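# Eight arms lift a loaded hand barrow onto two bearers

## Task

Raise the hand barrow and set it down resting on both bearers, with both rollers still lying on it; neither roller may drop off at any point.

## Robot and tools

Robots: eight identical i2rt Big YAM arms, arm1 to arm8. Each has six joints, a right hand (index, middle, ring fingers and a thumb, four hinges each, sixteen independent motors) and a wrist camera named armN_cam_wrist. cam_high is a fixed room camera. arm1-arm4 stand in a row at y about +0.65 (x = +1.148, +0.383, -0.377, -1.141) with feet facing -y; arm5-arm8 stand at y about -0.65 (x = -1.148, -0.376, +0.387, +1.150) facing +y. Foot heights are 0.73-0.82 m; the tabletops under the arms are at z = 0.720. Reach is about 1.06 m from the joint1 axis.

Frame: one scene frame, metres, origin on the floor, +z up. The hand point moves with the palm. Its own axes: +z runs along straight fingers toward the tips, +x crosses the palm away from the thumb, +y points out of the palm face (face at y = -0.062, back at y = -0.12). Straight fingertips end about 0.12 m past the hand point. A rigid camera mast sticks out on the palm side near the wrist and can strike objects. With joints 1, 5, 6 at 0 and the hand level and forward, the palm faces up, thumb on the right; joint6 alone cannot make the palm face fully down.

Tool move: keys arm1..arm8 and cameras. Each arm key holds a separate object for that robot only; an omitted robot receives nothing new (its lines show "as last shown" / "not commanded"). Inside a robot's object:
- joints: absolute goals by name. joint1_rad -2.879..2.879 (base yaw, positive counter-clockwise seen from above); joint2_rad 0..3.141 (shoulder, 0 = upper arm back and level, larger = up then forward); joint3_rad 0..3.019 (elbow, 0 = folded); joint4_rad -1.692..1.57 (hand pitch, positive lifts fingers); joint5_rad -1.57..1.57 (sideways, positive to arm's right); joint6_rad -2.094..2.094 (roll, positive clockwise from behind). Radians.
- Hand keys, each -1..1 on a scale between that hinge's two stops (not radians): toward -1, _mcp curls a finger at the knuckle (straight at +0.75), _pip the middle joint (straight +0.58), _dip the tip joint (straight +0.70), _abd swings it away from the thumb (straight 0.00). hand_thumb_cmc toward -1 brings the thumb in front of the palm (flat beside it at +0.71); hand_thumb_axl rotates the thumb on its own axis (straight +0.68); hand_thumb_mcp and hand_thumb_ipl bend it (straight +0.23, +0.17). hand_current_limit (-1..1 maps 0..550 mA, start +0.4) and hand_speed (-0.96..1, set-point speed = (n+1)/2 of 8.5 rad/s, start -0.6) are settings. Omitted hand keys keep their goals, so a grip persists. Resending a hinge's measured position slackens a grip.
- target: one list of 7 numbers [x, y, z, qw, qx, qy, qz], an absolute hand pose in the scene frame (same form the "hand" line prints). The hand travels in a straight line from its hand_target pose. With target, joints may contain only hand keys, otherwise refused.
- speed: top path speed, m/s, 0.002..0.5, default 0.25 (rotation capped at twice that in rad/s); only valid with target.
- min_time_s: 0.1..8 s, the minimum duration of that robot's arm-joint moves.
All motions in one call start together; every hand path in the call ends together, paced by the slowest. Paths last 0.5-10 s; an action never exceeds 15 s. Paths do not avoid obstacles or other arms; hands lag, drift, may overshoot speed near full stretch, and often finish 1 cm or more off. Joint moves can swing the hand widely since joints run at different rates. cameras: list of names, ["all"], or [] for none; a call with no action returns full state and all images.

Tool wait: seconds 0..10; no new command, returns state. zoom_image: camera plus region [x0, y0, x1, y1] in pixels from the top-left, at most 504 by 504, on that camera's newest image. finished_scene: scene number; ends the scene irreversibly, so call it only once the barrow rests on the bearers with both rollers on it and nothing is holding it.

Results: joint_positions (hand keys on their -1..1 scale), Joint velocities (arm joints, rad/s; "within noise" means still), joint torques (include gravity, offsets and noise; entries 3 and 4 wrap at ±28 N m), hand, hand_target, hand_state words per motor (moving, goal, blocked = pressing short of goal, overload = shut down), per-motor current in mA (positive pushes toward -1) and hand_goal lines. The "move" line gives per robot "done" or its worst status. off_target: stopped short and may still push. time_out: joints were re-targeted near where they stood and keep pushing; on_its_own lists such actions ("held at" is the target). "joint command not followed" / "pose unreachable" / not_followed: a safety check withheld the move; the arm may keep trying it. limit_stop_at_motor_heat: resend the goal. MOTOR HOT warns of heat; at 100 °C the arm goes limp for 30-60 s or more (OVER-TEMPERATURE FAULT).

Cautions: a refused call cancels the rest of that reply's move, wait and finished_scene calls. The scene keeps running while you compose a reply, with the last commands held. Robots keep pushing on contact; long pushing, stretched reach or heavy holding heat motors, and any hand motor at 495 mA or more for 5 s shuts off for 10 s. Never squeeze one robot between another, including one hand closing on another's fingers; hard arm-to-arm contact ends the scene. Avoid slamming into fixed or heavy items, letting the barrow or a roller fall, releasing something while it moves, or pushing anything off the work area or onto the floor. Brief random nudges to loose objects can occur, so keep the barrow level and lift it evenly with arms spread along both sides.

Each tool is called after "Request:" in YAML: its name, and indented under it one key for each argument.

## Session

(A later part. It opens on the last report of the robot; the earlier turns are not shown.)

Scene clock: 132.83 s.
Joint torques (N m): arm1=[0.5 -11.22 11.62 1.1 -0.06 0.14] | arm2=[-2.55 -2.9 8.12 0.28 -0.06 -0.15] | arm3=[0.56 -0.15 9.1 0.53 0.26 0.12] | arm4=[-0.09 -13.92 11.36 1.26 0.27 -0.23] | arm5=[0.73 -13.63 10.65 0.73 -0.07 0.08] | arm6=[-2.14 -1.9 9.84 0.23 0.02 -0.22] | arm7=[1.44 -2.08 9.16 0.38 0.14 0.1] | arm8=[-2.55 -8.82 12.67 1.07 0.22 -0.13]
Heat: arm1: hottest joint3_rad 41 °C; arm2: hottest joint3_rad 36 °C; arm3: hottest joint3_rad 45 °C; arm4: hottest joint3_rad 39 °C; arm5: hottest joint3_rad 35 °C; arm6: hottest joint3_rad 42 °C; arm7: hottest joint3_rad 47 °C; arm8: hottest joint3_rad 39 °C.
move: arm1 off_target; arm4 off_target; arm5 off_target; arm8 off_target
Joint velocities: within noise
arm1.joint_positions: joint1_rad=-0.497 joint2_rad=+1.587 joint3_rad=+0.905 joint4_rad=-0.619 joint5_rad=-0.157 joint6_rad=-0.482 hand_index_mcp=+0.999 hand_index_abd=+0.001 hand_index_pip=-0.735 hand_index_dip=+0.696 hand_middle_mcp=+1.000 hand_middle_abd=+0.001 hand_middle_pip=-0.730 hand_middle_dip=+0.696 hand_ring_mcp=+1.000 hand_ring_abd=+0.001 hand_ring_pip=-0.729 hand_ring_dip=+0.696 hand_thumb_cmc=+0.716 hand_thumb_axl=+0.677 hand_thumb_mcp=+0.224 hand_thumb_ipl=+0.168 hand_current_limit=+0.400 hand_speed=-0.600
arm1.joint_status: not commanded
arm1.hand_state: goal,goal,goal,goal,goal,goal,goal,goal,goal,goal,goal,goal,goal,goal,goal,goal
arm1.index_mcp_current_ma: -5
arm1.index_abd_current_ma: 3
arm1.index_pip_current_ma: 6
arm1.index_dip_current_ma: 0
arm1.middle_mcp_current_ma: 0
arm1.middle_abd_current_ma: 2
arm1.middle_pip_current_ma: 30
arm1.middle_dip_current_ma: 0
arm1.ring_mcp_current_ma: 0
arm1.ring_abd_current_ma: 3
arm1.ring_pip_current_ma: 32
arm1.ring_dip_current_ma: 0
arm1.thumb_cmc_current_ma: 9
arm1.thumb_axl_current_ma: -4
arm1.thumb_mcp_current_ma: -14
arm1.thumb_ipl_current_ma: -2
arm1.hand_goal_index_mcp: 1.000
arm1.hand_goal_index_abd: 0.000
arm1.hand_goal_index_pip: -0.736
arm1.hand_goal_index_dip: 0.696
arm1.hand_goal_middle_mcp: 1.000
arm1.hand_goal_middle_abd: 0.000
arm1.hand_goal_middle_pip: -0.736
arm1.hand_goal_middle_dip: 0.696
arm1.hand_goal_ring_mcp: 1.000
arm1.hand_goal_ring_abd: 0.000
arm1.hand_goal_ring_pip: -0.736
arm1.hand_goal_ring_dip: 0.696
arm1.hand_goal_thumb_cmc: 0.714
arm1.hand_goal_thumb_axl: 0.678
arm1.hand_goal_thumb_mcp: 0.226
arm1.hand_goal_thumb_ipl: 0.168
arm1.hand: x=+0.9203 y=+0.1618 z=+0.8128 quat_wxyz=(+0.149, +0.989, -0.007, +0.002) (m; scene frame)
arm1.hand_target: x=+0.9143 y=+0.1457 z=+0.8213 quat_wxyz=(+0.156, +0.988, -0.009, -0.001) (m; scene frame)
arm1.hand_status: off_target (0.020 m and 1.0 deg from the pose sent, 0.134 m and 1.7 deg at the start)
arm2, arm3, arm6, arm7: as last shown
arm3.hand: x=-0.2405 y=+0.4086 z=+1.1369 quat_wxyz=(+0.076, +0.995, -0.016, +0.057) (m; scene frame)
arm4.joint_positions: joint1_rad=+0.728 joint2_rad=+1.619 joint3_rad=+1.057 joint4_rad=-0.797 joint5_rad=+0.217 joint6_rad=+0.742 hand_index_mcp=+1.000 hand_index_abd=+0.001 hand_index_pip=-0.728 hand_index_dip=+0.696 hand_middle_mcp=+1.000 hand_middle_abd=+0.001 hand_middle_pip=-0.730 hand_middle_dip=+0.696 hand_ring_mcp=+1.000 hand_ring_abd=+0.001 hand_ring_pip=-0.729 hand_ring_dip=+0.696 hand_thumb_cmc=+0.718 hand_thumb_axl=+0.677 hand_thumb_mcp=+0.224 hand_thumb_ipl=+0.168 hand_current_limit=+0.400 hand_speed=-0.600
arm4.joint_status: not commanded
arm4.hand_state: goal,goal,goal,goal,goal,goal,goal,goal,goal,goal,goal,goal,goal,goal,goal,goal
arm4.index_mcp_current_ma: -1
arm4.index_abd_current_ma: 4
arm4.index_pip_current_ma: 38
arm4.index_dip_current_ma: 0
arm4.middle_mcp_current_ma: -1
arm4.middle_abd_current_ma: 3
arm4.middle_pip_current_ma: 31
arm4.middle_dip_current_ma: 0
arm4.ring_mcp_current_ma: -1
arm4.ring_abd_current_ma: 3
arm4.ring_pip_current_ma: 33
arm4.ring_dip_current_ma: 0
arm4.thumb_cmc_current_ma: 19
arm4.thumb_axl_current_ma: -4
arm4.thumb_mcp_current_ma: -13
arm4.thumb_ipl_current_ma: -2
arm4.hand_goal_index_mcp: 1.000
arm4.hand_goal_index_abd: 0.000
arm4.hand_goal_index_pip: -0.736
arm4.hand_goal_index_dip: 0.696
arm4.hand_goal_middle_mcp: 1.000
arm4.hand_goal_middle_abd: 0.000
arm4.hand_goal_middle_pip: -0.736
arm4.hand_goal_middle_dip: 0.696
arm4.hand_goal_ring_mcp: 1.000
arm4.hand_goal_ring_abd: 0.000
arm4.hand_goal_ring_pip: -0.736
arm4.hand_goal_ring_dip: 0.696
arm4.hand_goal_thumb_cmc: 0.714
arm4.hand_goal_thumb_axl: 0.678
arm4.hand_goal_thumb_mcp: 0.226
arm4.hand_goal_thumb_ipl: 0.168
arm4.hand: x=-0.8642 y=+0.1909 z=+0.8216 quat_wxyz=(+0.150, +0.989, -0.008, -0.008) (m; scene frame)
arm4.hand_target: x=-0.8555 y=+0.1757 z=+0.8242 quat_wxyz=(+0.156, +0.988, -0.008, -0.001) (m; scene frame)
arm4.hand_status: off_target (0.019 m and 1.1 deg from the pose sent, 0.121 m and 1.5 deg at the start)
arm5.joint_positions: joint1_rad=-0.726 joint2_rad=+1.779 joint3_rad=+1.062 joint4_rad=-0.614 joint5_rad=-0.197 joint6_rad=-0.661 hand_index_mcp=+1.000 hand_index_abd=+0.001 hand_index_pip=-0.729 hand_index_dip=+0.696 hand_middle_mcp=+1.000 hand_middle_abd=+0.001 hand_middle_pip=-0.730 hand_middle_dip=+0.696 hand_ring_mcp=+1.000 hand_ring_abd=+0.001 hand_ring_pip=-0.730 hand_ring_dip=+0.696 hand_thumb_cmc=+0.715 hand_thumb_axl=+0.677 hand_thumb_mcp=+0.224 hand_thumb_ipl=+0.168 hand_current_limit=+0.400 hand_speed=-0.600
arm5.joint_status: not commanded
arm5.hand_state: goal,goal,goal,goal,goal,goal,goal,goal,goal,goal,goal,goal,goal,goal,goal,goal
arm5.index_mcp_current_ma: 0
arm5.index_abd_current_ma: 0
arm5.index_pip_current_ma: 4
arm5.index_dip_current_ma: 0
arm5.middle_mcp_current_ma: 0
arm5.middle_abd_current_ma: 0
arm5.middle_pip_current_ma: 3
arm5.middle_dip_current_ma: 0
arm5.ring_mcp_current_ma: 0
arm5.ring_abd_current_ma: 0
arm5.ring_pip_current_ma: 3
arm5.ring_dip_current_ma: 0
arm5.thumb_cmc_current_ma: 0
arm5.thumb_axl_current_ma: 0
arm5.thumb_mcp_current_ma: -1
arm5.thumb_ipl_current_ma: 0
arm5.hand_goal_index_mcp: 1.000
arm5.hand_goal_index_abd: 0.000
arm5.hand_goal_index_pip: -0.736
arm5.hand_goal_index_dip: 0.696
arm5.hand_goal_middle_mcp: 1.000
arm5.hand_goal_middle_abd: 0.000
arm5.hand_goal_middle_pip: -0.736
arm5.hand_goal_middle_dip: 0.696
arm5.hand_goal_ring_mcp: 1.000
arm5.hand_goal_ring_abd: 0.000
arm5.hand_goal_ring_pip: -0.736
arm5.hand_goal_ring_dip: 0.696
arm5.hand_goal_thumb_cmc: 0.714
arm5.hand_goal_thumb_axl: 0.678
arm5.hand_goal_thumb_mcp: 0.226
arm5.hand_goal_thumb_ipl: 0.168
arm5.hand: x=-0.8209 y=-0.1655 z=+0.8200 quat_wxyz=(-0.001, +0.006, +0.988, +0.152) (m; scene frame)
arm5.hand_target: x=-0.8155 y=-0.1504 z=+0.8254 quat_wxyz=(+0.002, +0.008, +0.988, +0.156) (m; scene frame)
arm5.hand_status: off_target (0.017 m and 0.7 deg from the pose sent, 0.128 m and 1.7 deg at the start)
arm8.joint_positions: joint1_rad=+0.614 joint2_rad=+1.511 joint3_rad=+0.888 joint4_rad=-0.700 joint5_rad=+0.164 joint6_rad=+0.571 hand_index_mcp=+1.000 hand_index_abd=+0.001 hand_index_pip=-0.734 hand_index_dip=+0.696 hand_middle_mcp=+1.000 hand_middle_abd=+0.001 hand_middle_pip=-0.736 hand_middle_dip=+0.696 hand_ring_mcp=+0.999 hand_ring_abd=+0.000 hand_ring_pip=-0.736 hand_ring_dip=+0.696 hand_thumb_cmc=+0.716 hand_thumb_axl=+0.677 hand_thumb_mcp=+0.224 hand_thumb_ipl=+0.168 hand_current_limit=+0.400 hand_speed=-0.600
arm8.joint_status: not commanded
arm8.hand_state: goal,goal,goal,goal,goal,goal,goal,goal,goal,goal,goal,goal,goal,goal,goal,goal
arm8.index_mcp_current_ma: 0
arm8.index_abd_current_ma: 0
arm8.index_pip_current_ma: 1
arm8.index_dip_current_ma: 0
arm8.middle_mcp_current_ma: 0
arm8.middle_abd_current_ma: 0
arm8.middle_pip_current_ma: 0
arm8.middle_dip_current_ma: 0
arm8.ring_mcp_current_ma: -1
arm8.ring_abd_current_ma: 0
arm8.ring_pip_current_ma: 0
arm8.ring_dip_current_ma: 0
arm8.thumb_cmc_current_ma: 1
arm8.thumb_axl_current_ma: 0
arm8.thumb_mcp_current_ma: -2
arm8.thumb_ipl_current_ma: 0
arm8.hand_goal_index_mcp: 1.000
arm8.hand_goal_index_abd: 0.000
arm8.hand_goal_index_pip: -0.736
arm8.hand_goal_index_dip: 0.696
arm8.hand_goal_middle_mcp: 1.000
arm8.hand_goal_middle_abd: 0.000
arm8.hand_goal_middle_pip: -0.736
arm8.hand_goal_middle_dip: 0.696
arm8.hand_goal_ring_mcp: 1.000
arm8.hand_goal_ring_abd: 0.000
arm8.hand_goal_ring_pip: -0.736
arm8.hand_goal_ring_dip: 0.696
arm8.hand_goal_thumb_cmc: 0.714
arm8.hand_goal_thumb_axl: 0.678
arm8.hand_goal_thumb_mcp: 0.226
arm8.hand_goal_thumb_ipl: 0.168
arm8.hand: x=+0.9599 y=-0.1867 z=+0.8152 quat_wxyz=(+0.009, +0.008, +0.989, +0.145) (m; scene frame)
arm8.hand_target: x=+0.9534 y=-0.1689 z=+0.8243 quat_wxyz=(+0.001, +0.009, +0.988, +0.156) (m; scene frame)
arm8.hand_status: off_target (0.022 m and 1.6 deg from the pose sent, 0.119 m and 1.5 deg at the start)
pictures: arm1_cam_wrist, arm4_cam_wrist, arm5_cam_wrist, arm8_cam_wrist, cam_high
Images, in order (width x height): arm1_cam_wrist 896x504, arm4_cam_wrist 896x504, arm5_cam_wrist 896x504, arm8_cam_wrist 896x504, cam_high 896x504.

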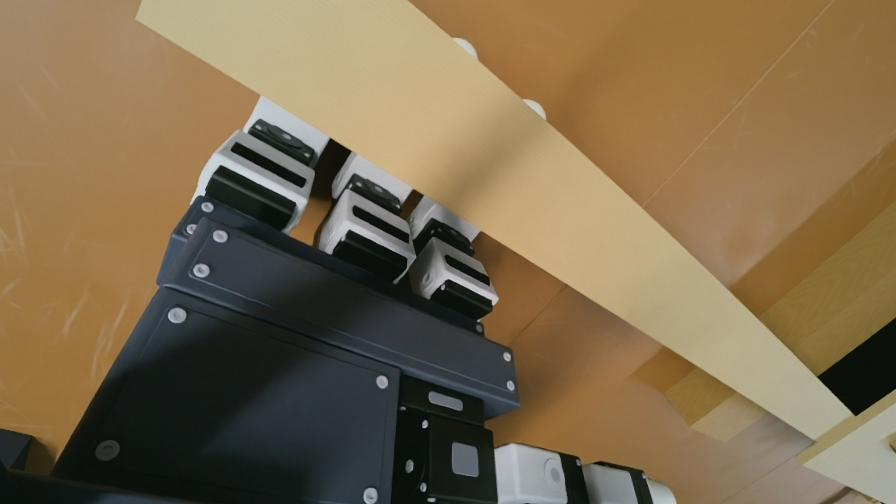

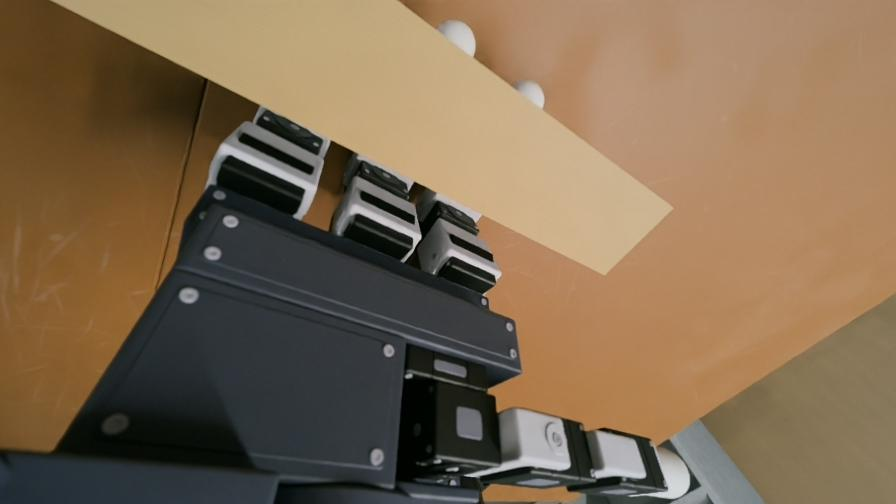

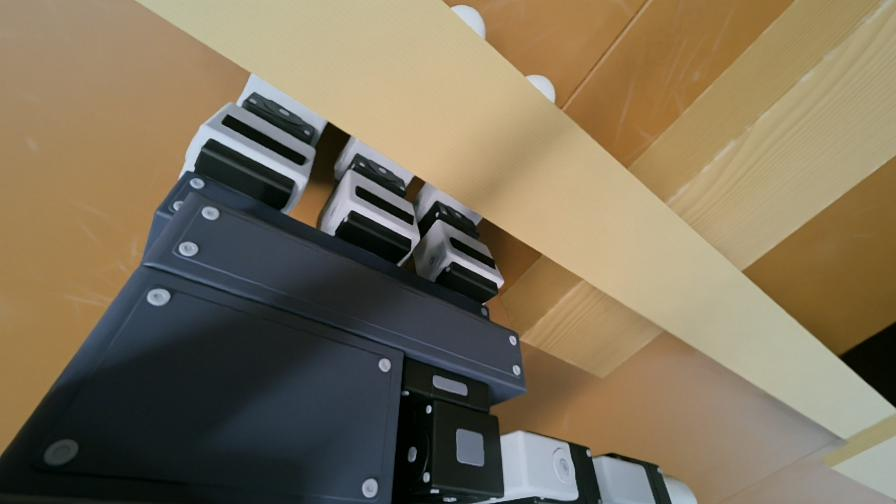

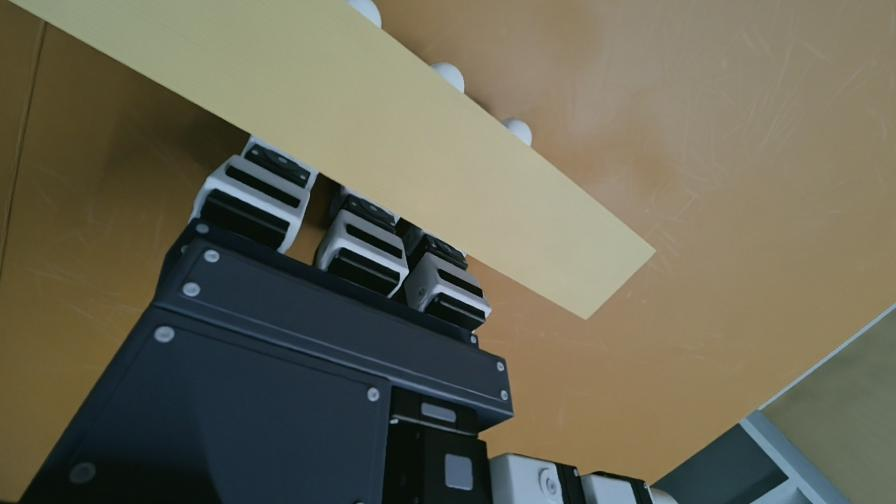

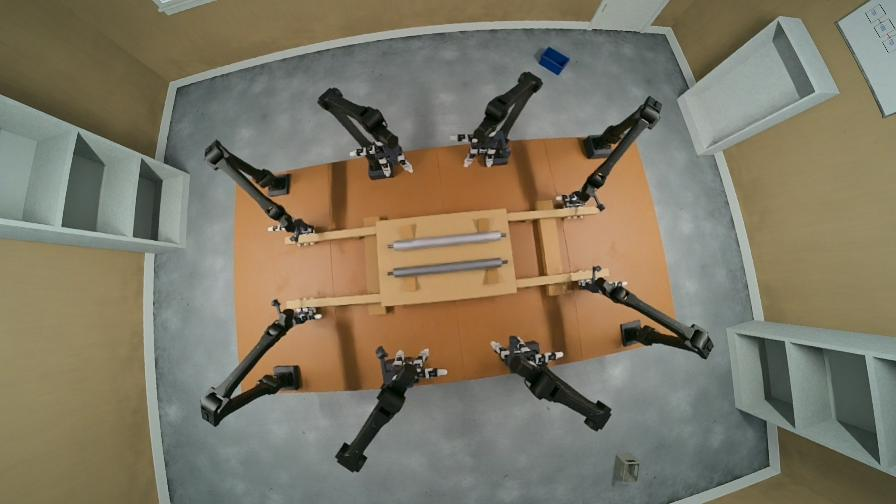

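Request:
move:
  arm1: {"target": [0.914, 0.130, 0.822, 0.156, 0.988, -0.0086, -0.00136], "speed": 0.06}
  arm8: {"target": [0.953, -0.150, 0.825, 0.00136, 0.0086, 0.988, 0.156], "speed": 0.06}
  arm4: {"target": [-0.855, 0.158, 0.826, 0.156, 0.988, -0.0086, -0.00136], "speed": 0.06}
  arm5: {"target": [-0.815, -0.133, 0.826, 0.00136, 0.0086, 0.988, 0.156], "speed": 0.06}
  cameras: ["cam_high", "arm1_cam_wrist", "arm4_cam_wrist", "arm5_cam_wrist", "arm8_cam_wrist"]

Scene clock: 134.70 s.
Joint torques (N m): arm1=[0.32 -11.75 11.74 1.13 -0.03 0.15] | arm2=[-2.61 -2.78 8.1 0.29 -0.06 -0.16] | arm3=[0.15 -0.03 9.28 0.43 0.28 0.11] | arm4=[-0.21 -14.39 11.51 0.92 0.28 -0.2] | arm5=[0.79 -14.1 10.78 0.69 -0.06 0.09] | arm6=[-2.14 -2.02 9.83 0.23 0.03 -0.22] | arm7=[1.44 -2.02 9.14 0.34 0.13 0.09] | arm8=[-2.61 -9.29 12.81 0.88 0.21 -0.13]
Heat: arm1: hottest joint3_rad 42 °C; arm2: hottest joint3_rad 36 °C; arm3: hottest joint3_rad 45 °C; arm4: hottest joint3_rad 40 °C; arm5: hottest joint3_rad 35 °C; arm6: hottest joint3_rad 42 °C; arm7: hottest joint3_rad 47 °C; arm8: hottest joint3_rad 39 °C.
move: arm1 off_target; arm4 off_target; arm5 off_target; arm8 off_target
Joint velocities: within noise
arm1.joint_positions: joint1_rad=-0.481 joint2_rad=+1.614 joint3_rad=+0.944 joint4_rad=-0.628 joint5_rad=-0.153 joint6_rad=-0.465 hand_index_mcp=+0.999 hand_index_abd=+0.001 hand_index_pip=-0.735 hand_index_dip=+0.696 hand_middle_mcp=+1.000 hand_middle_abd=+0.001 hand_middle_pip=-0.730 hand_middle_dip=+0.696 hand_ring_mcp=+1.000 hand_ring_abd=+0.001 hand_ring_pip=-0.729 hand_ring_dip=+0.696 hand_thumb_cmc=+0.716 hand_thumb_axl=+0.677 hand_thumb_mcp=+0.224 hand_thumb_ipl=+0.168 hand_current_limit=+0.400 hand_speed=-0.600
arm1.joint_status: not commanded
arm1.hand_state: goal,goal,goal,goal,goal,goal,goal,goal,goal,goal,goal,goal,goal,goal,goal,goal
arm1.index_mcp_current_ma: -5
arm1.index_abd_current_ma: 3
arm1.index_pip_current_ma: 6
arm1.index_dip_current_ma: 0
arm1.middle_mcp_current_ma: 0
arm1.middle_abd_current_ma: 2
arm1.middle_pip_current_ma: 30
arm1.middle_dip_current_ma: 0
arm1.ring_mcp_current_ma: 0
arm1.ring_abd_current_ma: 3
arm1.ring_pip_current_ma: 32
arm1.ring_dip_current_ma: 0
arm1.thumb_cmc_current_ma: 9
arm1.thumb_axl_current_ma: -4
arm1.thumb_mcp_current_ma: -14
arm1.thumb_ipl_current_ma: -2
arm1.hand_goal_index_mcp: 1.000
arm1.hand_goal_index_abd: 0.000
arm1.hand_goal_index_pip: -0.736
arm1.hand_goal_index_dip: 0.696
arm1.hand_goal_middle_mcp: 1.000
arm1.hand_goal_middle_abd: 0.000
arm1.hand_goal_middle_pip: -0.736
arm1.hand_goal_middle_dip: 0.696
arm1.hand_goal_ring_mcp: 1.000
arm1.hand_goal_ring_abd: 0.000
arm1.hand_goal_ring_pip: -0.736
arm1.hand_goal_ring_dip: 0.696
arm1.hand_goal_thumb_cmc: 0.714
arm1.hand_goal_thumb_axl: 0.678
arm1.hand_goal_thumb_mcp: 0.226
arm1.hand_goal_thumb_ipl: 0.168
arm1.hand: x=+0.9197 y=+0.1471 z=+0.8138 quat_wxyz=(+0.148, +0.989, -0.007, +0.002) (m; scene frame)
arm1.hand_target: x=+0.9145 y=+0.1307 z=+0.8222 quat_wxyz=(+0.156, +0.988, -0.009, -0.001) (m; scene frame)
arm1.hand_status: off_target (0.020 m and 1.0 deg from the pose sent, 0.034 m and 1.0 deg at the start)
arm2, arm3, arm6, arm7: as last shown
arm4.joint_positions: joint1_rad=+0.703 joint2_rad=+1.645 joint3_rad=+1.096 joint4_rad=-0.797 joint5_rad=+0.211 joint6_rad=+0.718 hand_index_mcp=+1.000 hand_index_abd=+0.001 hand_index_pip=-0.728 hand_index_dip=+0.696 hand_middle_mcp=+1.000 hand_middle_abd=+0.001 hand_middle_pip=-0.730 hand_middle_dip=+0.696 hand_ring_mcp=+1.000 hand_ring_abd=+0.001 hand_ring_pip=-0.729 hand_ring_dip=+0.696 hand_thumb_cmc=+0.718 hand_thumb_axl=+0.677 hand_thumb_mcp=+0.224 hand_thumb_ipl=+0.168 hand_current_limit=+0.400 hand_speed=-0.600
arm4.joint_status: not commanded
arm4.hand_state: goal,goal,goal,goal,goal,goal,goal,goal,goal,goal,goal,goal,goal,goal,goal,goal
arm4.index_mcp_current_ma: -1
arm4.index_abd_current_ma: 4
arm4.index_pip_current_ma: 38
arm4.index_dip_current_ma: 0
arm4.middle_mcp_current_ma: -1
arm4.middle_abd_current_ma: 3
arm4.middle_pip_current_ma: 31
arm4.middle_dip_current_ma: 0
arm4.ring_mcp_current_ma: -1
arm4.ring_abd_current_ma: 3
arm4.ring_pip_current_ma: 33
arm4.ring_dip_current_ma: 0
arm4.thumb_cmc_current_ma: 19
arm4.thumb_axl_current_ma: -4
arm4.thumb_mcp_current_ma: -13
arm4.thumb_ipl_current_ma: -2
arm4.hand_goal_index_mcp: 1.000
arm4.hand_goal_index_abd: 0.000
arm4.hand_goal_index_pip: -0.736
arm4.hand_goal_index_dip: 0.696
arm4.hand_goal_middle_mcp: 1.000
arm4.hand_goal_middle_abd: 0.000
arm4.hand_goal_middle_pip: -0.736
arm4.hand_goal_middle_dip: 0.696
arm4.hand_goal_ring_mcp: 1.000
arm4.hand_goal_ring_abd: 0.000
arm4.hand_goal_ring_pip: -0.736
arm4.hand_goal_ring_dip: 0.696
arm4.hand_goal_thumb_cmc: 0.714
arm4.hand_goal_thumb_axl: 0.678
arm4.hand_goal_thumb_mcp: 0.226
arm4.hand_goal_thumb_ipl: 0.168
arm4.hand: x=-0.8625 y=+0.1727 z=+0.8247 quat_wxyz=(+0.153, +0.988, -0.009, -0.005) (m; scene frame)
arm4.hand_target: x=-0.8554 y=+0.1585 z=+0.8263 quat_wxyz=(+0.156, +0.988, -0.009, -0.001) (m; scene frame)
arm4.hand_status: off_target (0.017 m and 0.5 deg from the pose sent, 0.034 m and 1.0 deg at the start)
arm5.joint_positions: joint1_rad=-0.706 joint2_rad=+1.804 joint3_rad=+1.103 joint4_rad=-0.627 joint5_rad=-0.191 joint6_rad=-0.640 hand_index_mcp=+1.000 hand_index_abd=+0.001 hand_index_pip=-0.729 hand_index_dip=+0.696 hand_middle_mcp=+1.000 hand_middle_abd=+0.001 hand_middle_pip=-0.730 hand_middle_dip=+0.696 hand_ring_mcp=+1.000 hand_ring_abd=+0.001 hand_ring_pip=-0.730 hand_ring_dip=+0.696 hand_thumb_cmc=+0.715 hand_thumb_axl=+0.677 hand_thumb_mcp=+0.224 hand_thumb_ipl=+0.168 hand_current_limit=+0.400 hand_speed=-0.600
arm5.joint_status: not commanded
arm5.hand_state: goal,goal,goal,goal,goal,goal,goal,goal,goal,goal,goal,goal,goal,goal,goal,goal
arm5.index_mcp_current_ma: 0
arm5.index_abd_current_ma: 0
arm5.index_pip_current_ma: 4
arm5.index_dip_current_ma: 0
arm5.middle_mcp_current_ma: 0
arm5.middle_abd_current_ma: 0
arm5.middle_pip_current_ma: 3
arm5.middle_dip_current_ma: 0
arm5.ring_mcp_current_ma: 0
arm5.ring_abd_current_ma: 0
arm5.ring_pip_current_ma: 3
arm5.ring_dip_current_ma: 0
arm5.thumb_cmc_current_ma: 0
arm5.thumb_axl_current_ma: 0
arm5.thumb_mcp_current_ma: -1
arm5.thumb_ipl_current_ma: 0
arm5.hand_goal_index_mcp: 1.000
arm5.hand_goal_index_abd: 0.000
arm5.hand_goal_index_pip: -0.736
arm5.hand_goal_index_dip: 0.696
arm5.hand_goal_middle_mcp: 1.000
arm5.hand_goal_middle_abd: 0.000
arm5.hand_goal_middle_pip: -0.736
arm5.hand_goal_middle_dip: 0.696
arm5.hand_goal_ring_mcp: 1.000
arm5.hand_goal_ring_abd: 0.000
arm5.hand_goal_ring_pip: -0.736
arm5.hand_goal_ring_dip: 0.696
arm5.hand_goal_thumb_cmc: 0.714
arm5.hand_goal_thumb_axl: 0.678
arm5.hand_goal_thumb_mcp: 0.226
arm5.hand_goal_thumb_ipl: 0.168
arm5.hand: x=-0.8201 y=-0.1492 z=+0.8207 quat_wxyz=(-0.002, +0.007, +0.988, +0.151) (m; scene frame)
arm5.hand_target: x=-0.8155 y=-0.1336 z=+0.8262 quat_wxyz=(+0.001, +0.009, +0.988, +0.156) (m; scene frame)
arm5.hand_status: off_target (0.018 m and 0.7 deg from the pose sent, 0.034 m and 0.7 deg at the start)
arm8.joint_positions: joint1_rad=+0.591 joint2_rad=+1.544 joint3_rad=+0.932 joint4_rad=-0.700 joint5_rad=+0.158 joint6_rad=+0.549 hand_index_mcp=+1.000 hand_index_abd=+0.001 hand_index_pip=-0.734 hand_index_dip=+0.696 hand_middle_mcp=+1.000 hand_middle_abd=+0.001 hand_middle_pip=-0.736 hand_middle_dip=+0.696 hand_ring_mcp=+0.999 hand_ring_abd=+0.000 hand_ring_pip=-0.736 hand_ring_dip=+0.696 hand_thumb_cmc=+0.716 hand_thumb_axl=+0.677 hand_thumb_mcp=+0.224 hand_thumb_ipl=+0.168 hand_current_limit=+0.400 hand_speed=-0.600
arm8.joint_status: not commanded
arm8.hand_state: goal,goal,goal,goal,goal,goal,goal,goal,goal,goal,goal,goal,goal,goal,goal,goal
arm8.index_mcp_current_ma: 0
arm8.index_abd_current_ma: 0
arm8.index_pip_current_ma: 1
arm8.index_dip_current_ma: 0
arm8.middle_mcp_current_ma: 0
arm8.middle_abd_current_ma: 0
arm8.middle_pip_current_ma: 0
arm8.middle_dip_current_ma: 0
arm8.ring_mcp_current_ma: 0
arm8.ring_abd_current_ma: 0
arm8.ring_pip_current_ma: 0
arm8.ring_dip_current_ma: 0
arm8.thumb_cmc_current_ma: 1
arm8.thumb_axl_current_ma: 0
arm8.thumb_mcp_current_ma: -2
arm8.thumb_ipl_current_ma: 0
arm8.hand_goal_index_mcp: 1.000
arm8.hand_goal_index_abd: 0.000
arm8.hand_goal_index_pip: -0.736
arm8.hand_goal_index_dip: 0.696
arm8.hand_goal_middle_mcp: 1.000
arm8.hand_goal_middle_abd: 0.000
arm8.hand_goal_middle_pip: -0.736
arm8.hand_goal_middle_dip: 0.696
arm8.hand_goal_ring_mcp: 1.000
arm8.hand_goal_ring_abd: 0.000
arm8.hand_goal_ring_pip: -0.736
arm8.hand_goal_ring_dip: 0.696
arm8.hand_goal_thumb_cmc: 0.714
arm8.hand_goal_thumb_axl: 0.678
arm8.hand_goal_thumb_mcp: 0.226
arm8.hand_goal_thumb_ipl: 0.168
arm8.hand: x=+0.9584 y=-0.1680 z=+0.8172 quat_wxyz=(+0.007, +0.008, +0.989, +0.147) (m; scene frame)
arm8.hand_target: x=+0.9534 y=-0.1508 z=+0.8254 quat_wxyz=(+0.001, +0.009, +0.988, +0.156) (m; scene frame)
arm8.hand_status: off_target (0.020 m and 1.2 deg from the pose sent, 0.039 m and 1.6 deg at the start)
pictures: arm1_cam_wrist, arm4_cam_wrist, arm5_cam_wrist, arm8_cam_wrist, cam_high
Images, in order (width x height): arm1_cam_wrist 896x504, arm4_cam_wrist 896x504, arm5_cam_wrist 896x504, arm8_cam_wrist 896x504, cam_high 896x504.

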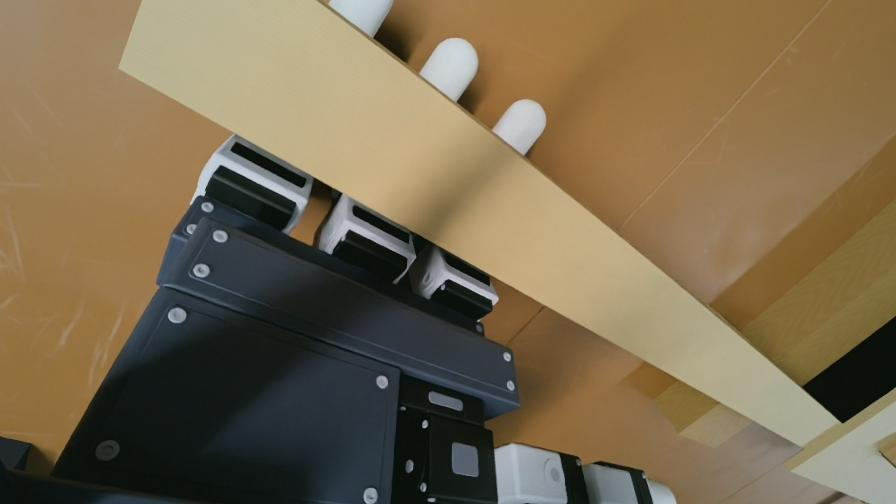

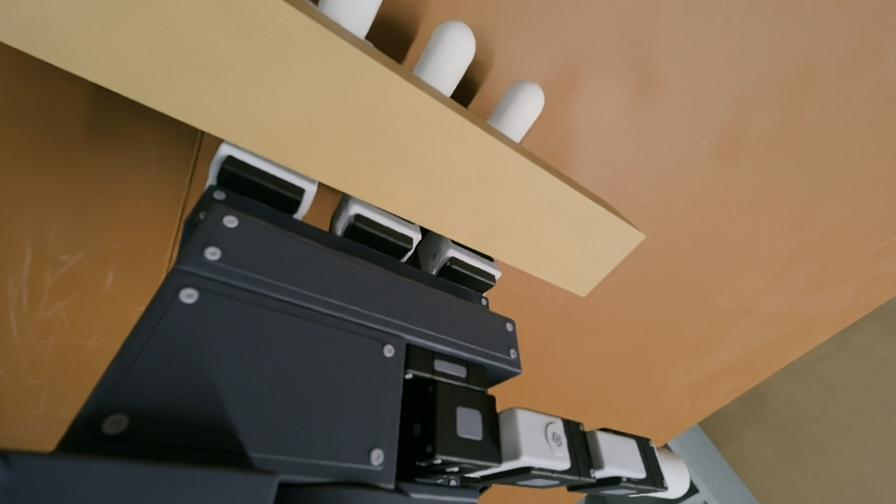

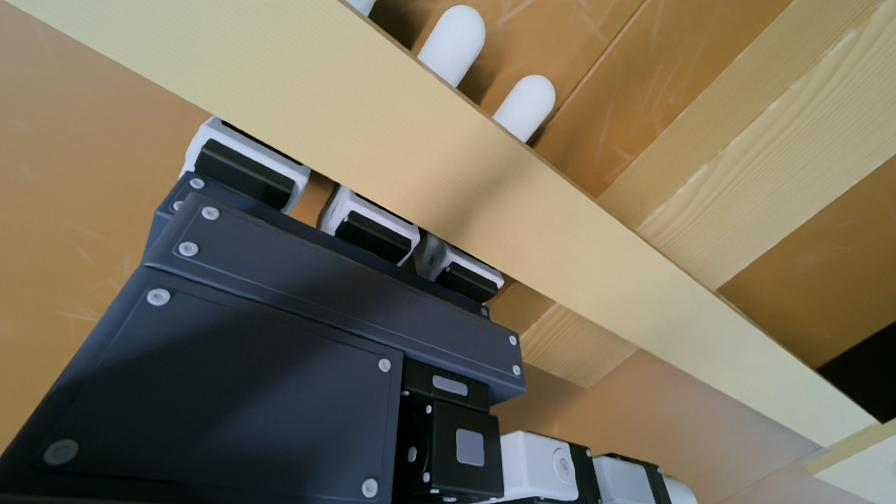

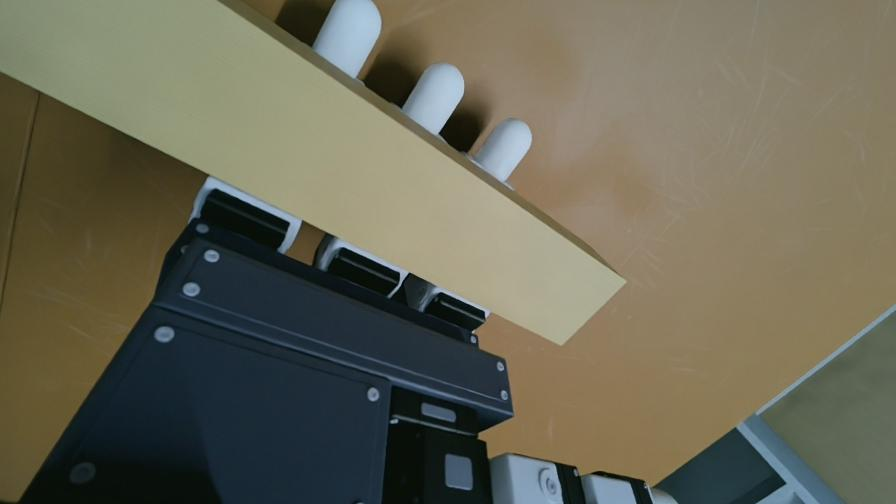

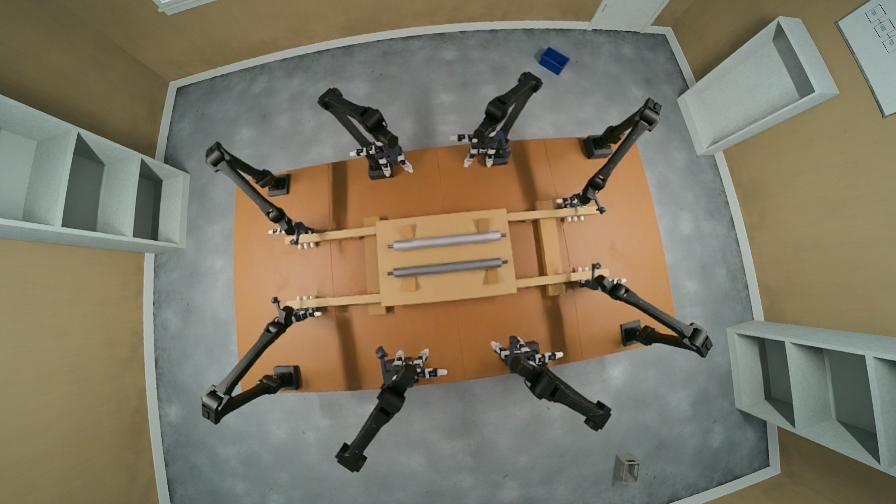

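Request:
move:
  arm1: {"joints": {"hand_current_limit": 0.79, "hand_speed": -0.8, "hand_index_pip": -1, "hand_middle_pip": -1, "hand_ring_pip": -1}}
  arm8: {"joints": {"hand_current_limit": 0.79, "hand_speed": -0.8, "hand_index_pip": -1, "hand_middle_pip": -1, "hand_ring_pip": -1}}
  arm4: {"joints": {"hand_current_limit": 0.79, "hand_speed": -0.8, "hand_index_pip": -1, "hand_middle_pip": -1, "hand_ring_pip": -1}}
  arm5: {"joints": {"hand_current_limit": 0.79, "hand_speed": -0.8, "hand_index_pip": -1, "hand_middle_pip": -1, "hand_ring_pip": -1}}
  cameras: ["cam_high", "arm1_cam_wrist", "arm4_cam_wrist", "arm5_cam_wrist", "arm8_cam_wrist"]

Scene clock: 136.40 s.
Joint torques (N m): arm1=[0.32 -12.45 11.43 1.1 -0.09 0.13] | arm2=[-2.73 -2.9 8.06 0.29 -0.06 -0.15] | arm3=[0.32 -0.15 9.21 0.54 0.27 0.11] | arm4=[0.21 -15.33 11.28 0.91 0.37 -0.17] | arm5=[0.67 -14.62 10.45 0.69 -0.12 0.05] | arm6=[-2.14 -1.9 9.84 0.21 0.02 -0.22] | arm7=[1.38 -2.02 9.16 0.35 0.14 0.1] | arm8=[-2.55 -9.41 12.81 0.9 0.21 -0.12]
Heat: arm1: hottest joint3_rad 42 °C; arm2: hottest joint3_rad 36 °C; arm3: hottest joint3_rad 45 °C; arm4: hottest joint3_rad 40 °C; arm5: hottest joint3_rad 36 °C; arm6: hottest joint3_rad 42 °C; arm7: hottest joint3_rad 47 °C; arm8: hottest joint3_rad 39 °C.
move: arm1 off_target; arm4 off_target; arm5 off_target; arm8 done
Joint velocities: within noise
arm1.joint_positions: joint1_rad=-0.480 joint2_rad=+1.624 joint3_rad=+0.946 joint4_rad=-0.628 joint5_rad=-0.151 joint6_rad=-0.463 hand_index_mcp=+1.000 hand_index_abd=+0.001 hand_index_pip=-0.985 hand_index_dip=+0.699 hand_middle_mcp=+1.000 hand_middle_abd=+0.001 hand_middle_pip=-0.979 hand_middle_dip=+0.700 hand_ring_mcp=+1.000 hand_ring_abd=+0.001 hand_ring_pip=-0.972 hand_ring_dip=+0.701 hand_thumb_cmc=+0.716 hand_thumb_axl=+0.677 hand_thumb_mcp=+0.224 hand_thumb_ipl=+0.168 hand_current_limit=+0.790 hand_speed=-0.800
arm1.joint_status: hand_middle_pip off_target (ended at -0.979, target -1.000); hand_ring_pip off_target (ended at -0.972, target -1.000); the others done
arm1.hand_state: goal,goal,goal,goal,goal,goal,blocked,goal,goal,goal,blocked,goal,goal,goal,goal,goal
arm1.index_mcp_current_ma: 0
arm1.index_abd_current_ma: 3
arm1.index_pip_current_ma: 70
arm1.index_dip_current_ma: 15
arm1.middle_mcp_current_ma: 0
arm1.middle_abd_current_ma: 2
arm1.middle_pip_current_ma: 101
arm1.middle_dip_current_ma: 21
arm1.ring_mcp_current_ma: 0
arm1.ring_abd_current_ma: 3
arm1.ring_pip_current_ma: 136
arm1.ring_dip_current_ma: 26
arm1.thumb_cmc_current_ma: 9
arm1.thumb_axl_current_ma: -4
arm1.thumb_mcp_current_ma: -14
arm1.thumb_ipl_current_ma: -2
arm1.hand_goal_index_mcp: 1.000
arm1.hand_goal_index_abd: 0.000
arm1.hand_goal_index_pip: -1.000
arm1.hand_goal_index_dip: 0.696
arm1.hand_goal_middle_mcp: 1.000
arm1.hand_goal_middle_abd: 0.000
arm1.hand_goal_middle_pip: -1.000
arm1.hand_goal_middle_dip: 0.696
arm1.hand_goal_ring_mcp: 1.000
arm1.hand_goal_ring_abd: 0.000
arm1.hand_goal_ring_pip: -1.000
arm1.hand_goal_ring_dip: 0.696
arm1.hand_goal_thumb_cmc: 0.714
arm1.hand_goal_thumb_axl: 0.678
arm1.hand_goal_thumb_mcp: 0.226
arm1.hand_goal_thumb_ipl: 0.168
arm1.hand: x=+0.9199 y=+0.1466 z=+0.8095 quat_wxyz=(+0.145, +0.989, -0.008, +0.004) (m; scene frame)
arm1.hand_target: x=+0.9145 y=+0.1307 z=+0.8222 quat_wxyz=(+0.156, +0.988, -0.009, -0.001) (m; scene frame)
arm1.hand_status: not commanded
arm2, arm3, arm6, arm7: as last shown
arm4.joint_positions: joint1_rad=+0.703 joint2_rad=+1.654 joint3_rad=+1.097 joint4_rad=-0.797 joint5_rad=+0.208 joint6_rad=+0.715 hand_index_mcp=+1.000 hand_index_abd=+0.001 hand_index_pip=-0.968 hand_index_dip=+0.702 hand_middle_mcp=+1.000 hand_middle_abd=+0.001 hand_middle_pip=-0.988 hand_middle_dip=+0.699 hand_ring_mcp=+1.000 hand_ring_abd=+0.001 hand_ring_pip=-0.992 hand_ring_dip=+0.696 hand_thumb_cmc=+0.718 hand_thumb_axl=+0.677 hand_thumb_mcp=+0.224 hand_thumb_ipl=+0.168 hand_current_limit=+0.790 hand_speed=-0.800
arm4.joint_status: hand_index_pip off_target (ended at -0.968, target -1.000); the others done
arm4.hand_state: goal,goal,blocked,goal,goal,goal,goal,goal,goal,goal,goal,goal,goal,goal,goal,goal
arm4.index_mcp_current_ma: 0
arm4.index_abd_current_ma: 4
arm4.index_pip_current_ma: 155
arm4.index_dip_current_ma: 27
arm4.middle_mcp_current_ma: -1
arm4.middle_abd_current_ma: 3
arm4.middle_pip_current_ma: 60
arm4.middle_dip_current_ma: 14
arm4.ring_mcp_current_ma: -1
arm4.ring_abd_current_ma: 3
arm4.ring_pip_current_ma: 41
arm4.ring_dip_current_ma: 0
arm4.thumb_cmc_current_ma: 19
arm4.thumb_axl_current_ma: -4
arm4.thumb_mcp_current_ma: -13
arm4.thumb_ipl_current_ma: -2
arm4.hand_goal_index_mcp: 1.000
arm4.hand_goal_index_abd: 0.000
arm4.hand_goal_index_pip: -1.000
arm4.hand_goal_index_dip: 0.696
arm4.hand_goal_middle_mcp: 1.000
arm4.hand_goal_middle_abd: 0.000
arm4.hand_goal_middle_pip: -1.000
arm4.hand_goal_middle_dip: 0.696
arm4.hand_goal_ring_mcp: 1.000
arm4.hand_goal_ring_abd: 0.000
arm4.hand_goal_ring_pip: -1.000
arm4.hand_goal_ring_dip: 0.696
arm4.hand_goal_thumb_cmc: 0.714
arm4.hand_goal_thumb_axl: 0.678
arm4.hand_goal_thumb_mcp: 0.226
arm4.hand_goal_thumb_ipl: 0.168
arm4.hand: x=-0.8619 y=+0.1729 z=+0.8202 quat_wxyz=(+0.149, +0.989, -0.006, -0.007) (m; scene frame)
arm4.hand_target: x=-0.8555 y=+0.1586 z=+0.8262 quat_wxyz=(+0.156, +0.988, -0.009, -0.001) (m; scene frame)
arm4.hand_status: not commanded
arm5.joint_positions: joint1_rad=-0.704 joint2_rad=+1.813 joint3_rad=+1.107 joint4_rad=-0.627 joint5_rad=-0.190 joint6_rad=-0.637 hand_index_mcp=+1.000 hand_index_abd=+0.001 hand_index_pip=-0.992 hand_index_dip=+0.697 hand_middle_mcp=+1.000 hand_middle_abd=+0.001 hand_middle_pip=-0.986 hand_middle_dip=+0.699 hand_ring_mcp=+1.000 hand_ring_abd=+0.001 hand_ring_pip=-0.977 hand_ring_dip=+0.702 hand_thumb_cmc=+0.715 hand_thumb_axl=+0.677 hand_thumb_mcp=+0.224 hand_thumb_ipl=+0.168 hand_current_limit=+0.790 hand_speed=-0.800
arm5.joint_status: hand_ring_pip off_target (ended at -0.977, target -1.000); the others done
arm5.hand_state: goal,goal,goal,goal,goal,goal,goal,goal,goal,goal,blocked,goal,goal,goal,goal,goal
arm5.index_mcp_current_ma: 0
arm5.index_abd_current_ma: 0
arm5.index_pip_current_ma: 6
arm5.index_dip_current_ma: 0
arm5.middle_mcp_current_ma: 0
arm5.middle_abd_current_ma: 0
arm5.middle_pip_current_ma: 12
arm5.middle_dip_current_ma: 1
arm5.ring_mcp_current_ma: 0
arm5.ring_abd_current_ma: 0
arm5.ring_pip_current_ma: 25
arm5.ring_dip_current_ma: 3
arm5.thumb_cmc_current_ma: 0
arm5.thumb_axl_current_ma: 0
arm5.thumb_mcp_current_ma: -1
arm5.thumb_ipl_current_ma: 0
arm5.hand_goal_index_mcp: 1.000
arm5.hand_goal_index_abd: 0.000
arm5.hand_goal_index_pip: -1.000
arm5.hand_goal_index_dip: 0.696
arm5.hand_goal_middle_mcp: 1.000
arm5.hand_goal_middle_abd: 0.000
arm5.hand_goal_middle_pip: -1.000
arm5.hand_goal_middle_dip: 0.696
arm5.hand_goal_ring_mcp: 1.000
arm5.hand_goal_ring_abd: 0.000
arm5.hand_goal_ring_pip: -1.000
arm5.hand_goal_ring_dip: 0.696
arm5.hand_goal_thumb_cmc: 0.714
arm5.hand_goal_thumb_axl: 0.678
arm5.hand_goal_thumb_mcp: 0.226
arm5.hand_goal_thumb_ipl: 0.168
arm5.hand: x=-0.8203 y=-0.1483 z=+0.8167 quat_wxyz=(-0.003, +0.008, +0.989, +0.149) (m; scene frame)
arm5.hand_target: x=-0.8156 y=-0.1336 z=+0.8262 quat_wxyz=(+0.001, +0.008, +0.988, +0.156) (m; scene frame)
arm5.hand_status: not commanded
arm8.joint_positions: joint1_rad=+0.591 joint2_rad=+1.544 joint3_rad=+0.932 joint4_rad=-0.700 joint5_rad=+0.158 joint6_rad=+0.549 hand_index_mcp=+1.000 hand_index_abd=+0.001 hand_index_pip=-0.992 hand_index_dip=+0.696 hand_middle_mcp=+1.000 hand_middle_abd=+0.001 hand_middle_pip=-0.993 hand_middle_dip=+0.696 hand_ring_mcp=+0.999 hand_ring_abd=+0.000 hand_ring_pip=-0.991 hand_ring_dip=+0.696 hand_thumb_cmc=+0.716 hand_thumb_axl=+0.677 hand_thumb_mcp=+0.224 hand_thumb_ipl=+0.168 hand_current_limit=+0.790 hand_speed=-0.800
arm8.joint_status: all done
arm8.hand_state: goal,goal,goal,goal,goal,goal,goal,goal,goal,goal,goal,goal,goal,goal,goal,goal
arm8.index_mcp_current_ma: 0
arm8.index_abd_current_ma: 0
arm8.index_pip_current_ma: 6
arm8.index_dip_current_ma: 0
arm8.middle_mcp_current_ma: 0
arm8.middle_abd_current_ma: 0
arm8.middle_pip_current_ma: 6
arm8.middle_dip_current_ma: 0
arm8.ring_mcp_current_ma: 0
arm8.ring_abd_current_ma: 0
arm8.ring_pip_current_ma: 8
arm8.ring_dip_current_ma: 0
arm8.thumb_cmc_current_ma: 1
arm8.thumb_axl_current_ma: 0
arm8.thumb_mcp_current_ma: -2
arm8.thumb_ipl_current_ma: 0
arm8.hand_goal_index_mcp: 1.000
arm8.hand_goal_index_abd: 0.000
arm8.hand_goal_index_pip: -1.000
arm8.hand_goal_index_dip: 0.696
arm8.hand_goal_middle_mcp: 1.000
arm8.hand_goal_middle_abd: 0.000
arm8.hand_goal_middle_pip: -1.000
arm8.hand_goal_middle_dip: 0.696
arm8.hand_goal_ring_mcp: 1.000
arm8.hand_goal_ring_abd: 0.000
arm8.hand_goal_ring_pip: -1.000
arm8.hand_goal_ring_dip: 0.696
arm8.hand_goal_thumb_cmc: 0.714
arm8.hand_goal_thumb_axl: 0.678
arm8.hand_goal_thumb_mcp: 0.226
arm8.hand_goal_thumb_ipl: 0.168
arm8.hand: x=+0.9584 y=-0.1680 z=+0.8170 quat_wxyz=(+0.007, +0.008, +0.989, +0.147) (m; scene frame)
arm8.hand_target: x=+0.9534 y=-0.1508 z=+0.8252 quat_wxyz=(+0.002, +0.008, +0.988, +0.156) (m; scene frame)
arm8.hand_status: not commanded
pictures: arm1_cam_wrist, arm4_cam_wrist, arm5_cam_wrist, arm8_cam_wrist, cam_high
Images, in order (width x height): arm1_cam_wrist 896x504, arm4_cam_wrist 896x504, arm5_cam_wrist 896x504, arm8_cam_wrist 896x504, cam_high 896x504.

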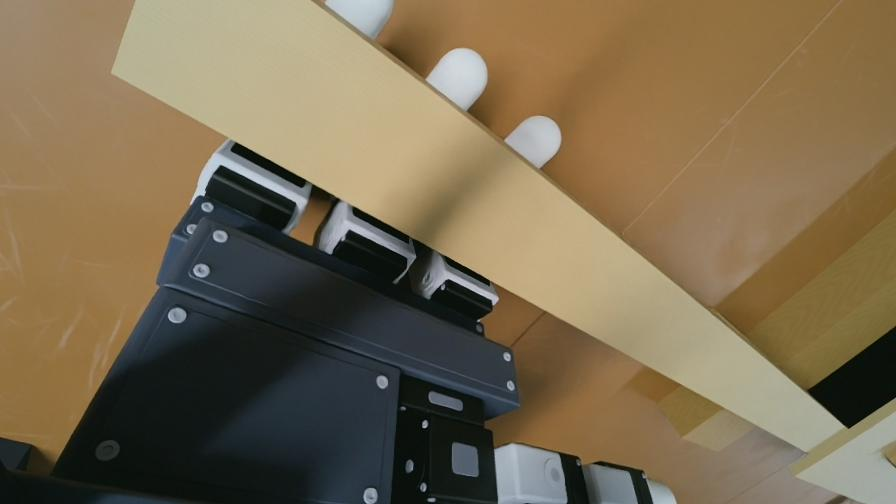

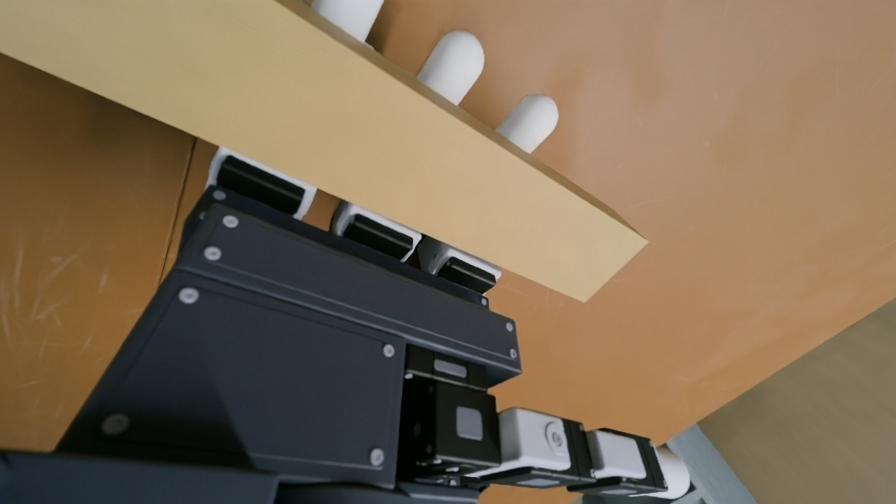

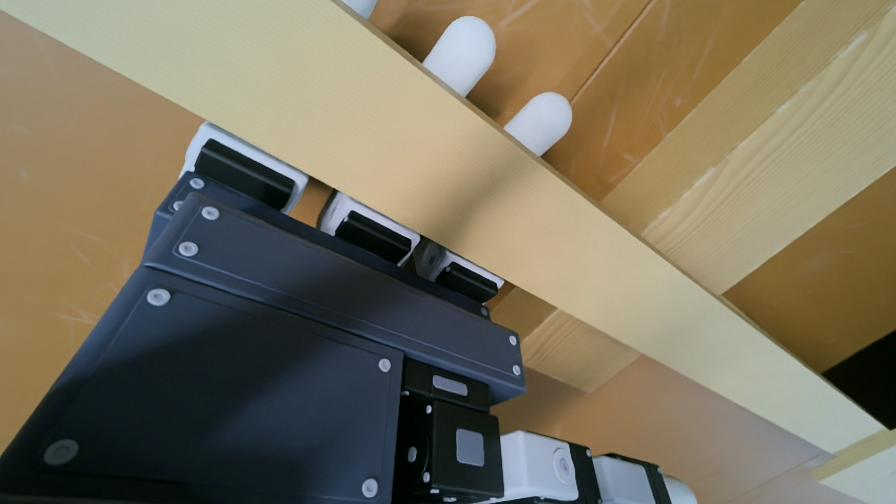

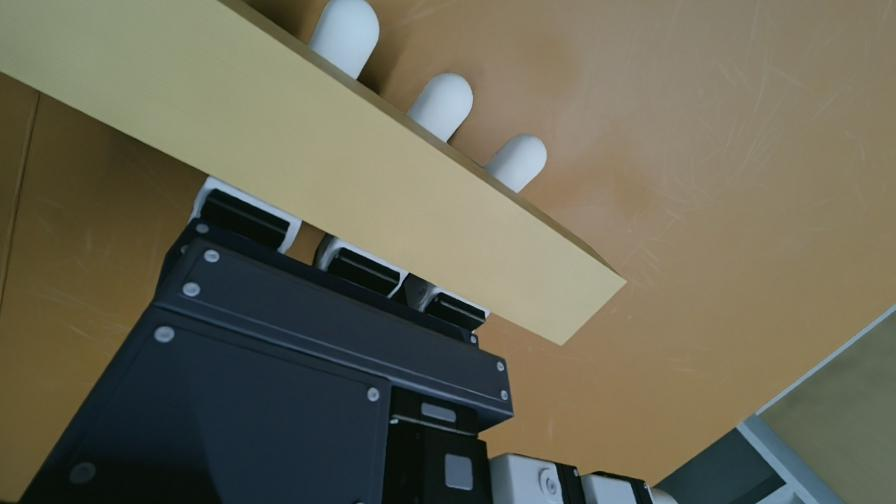

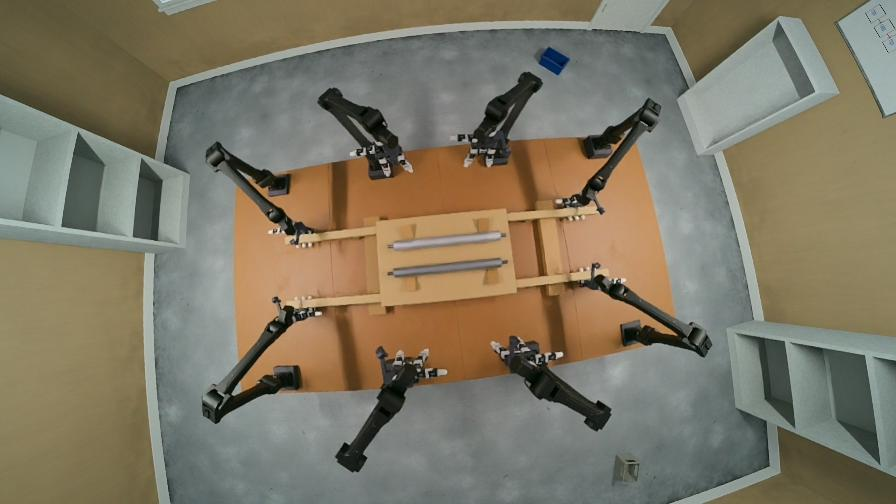

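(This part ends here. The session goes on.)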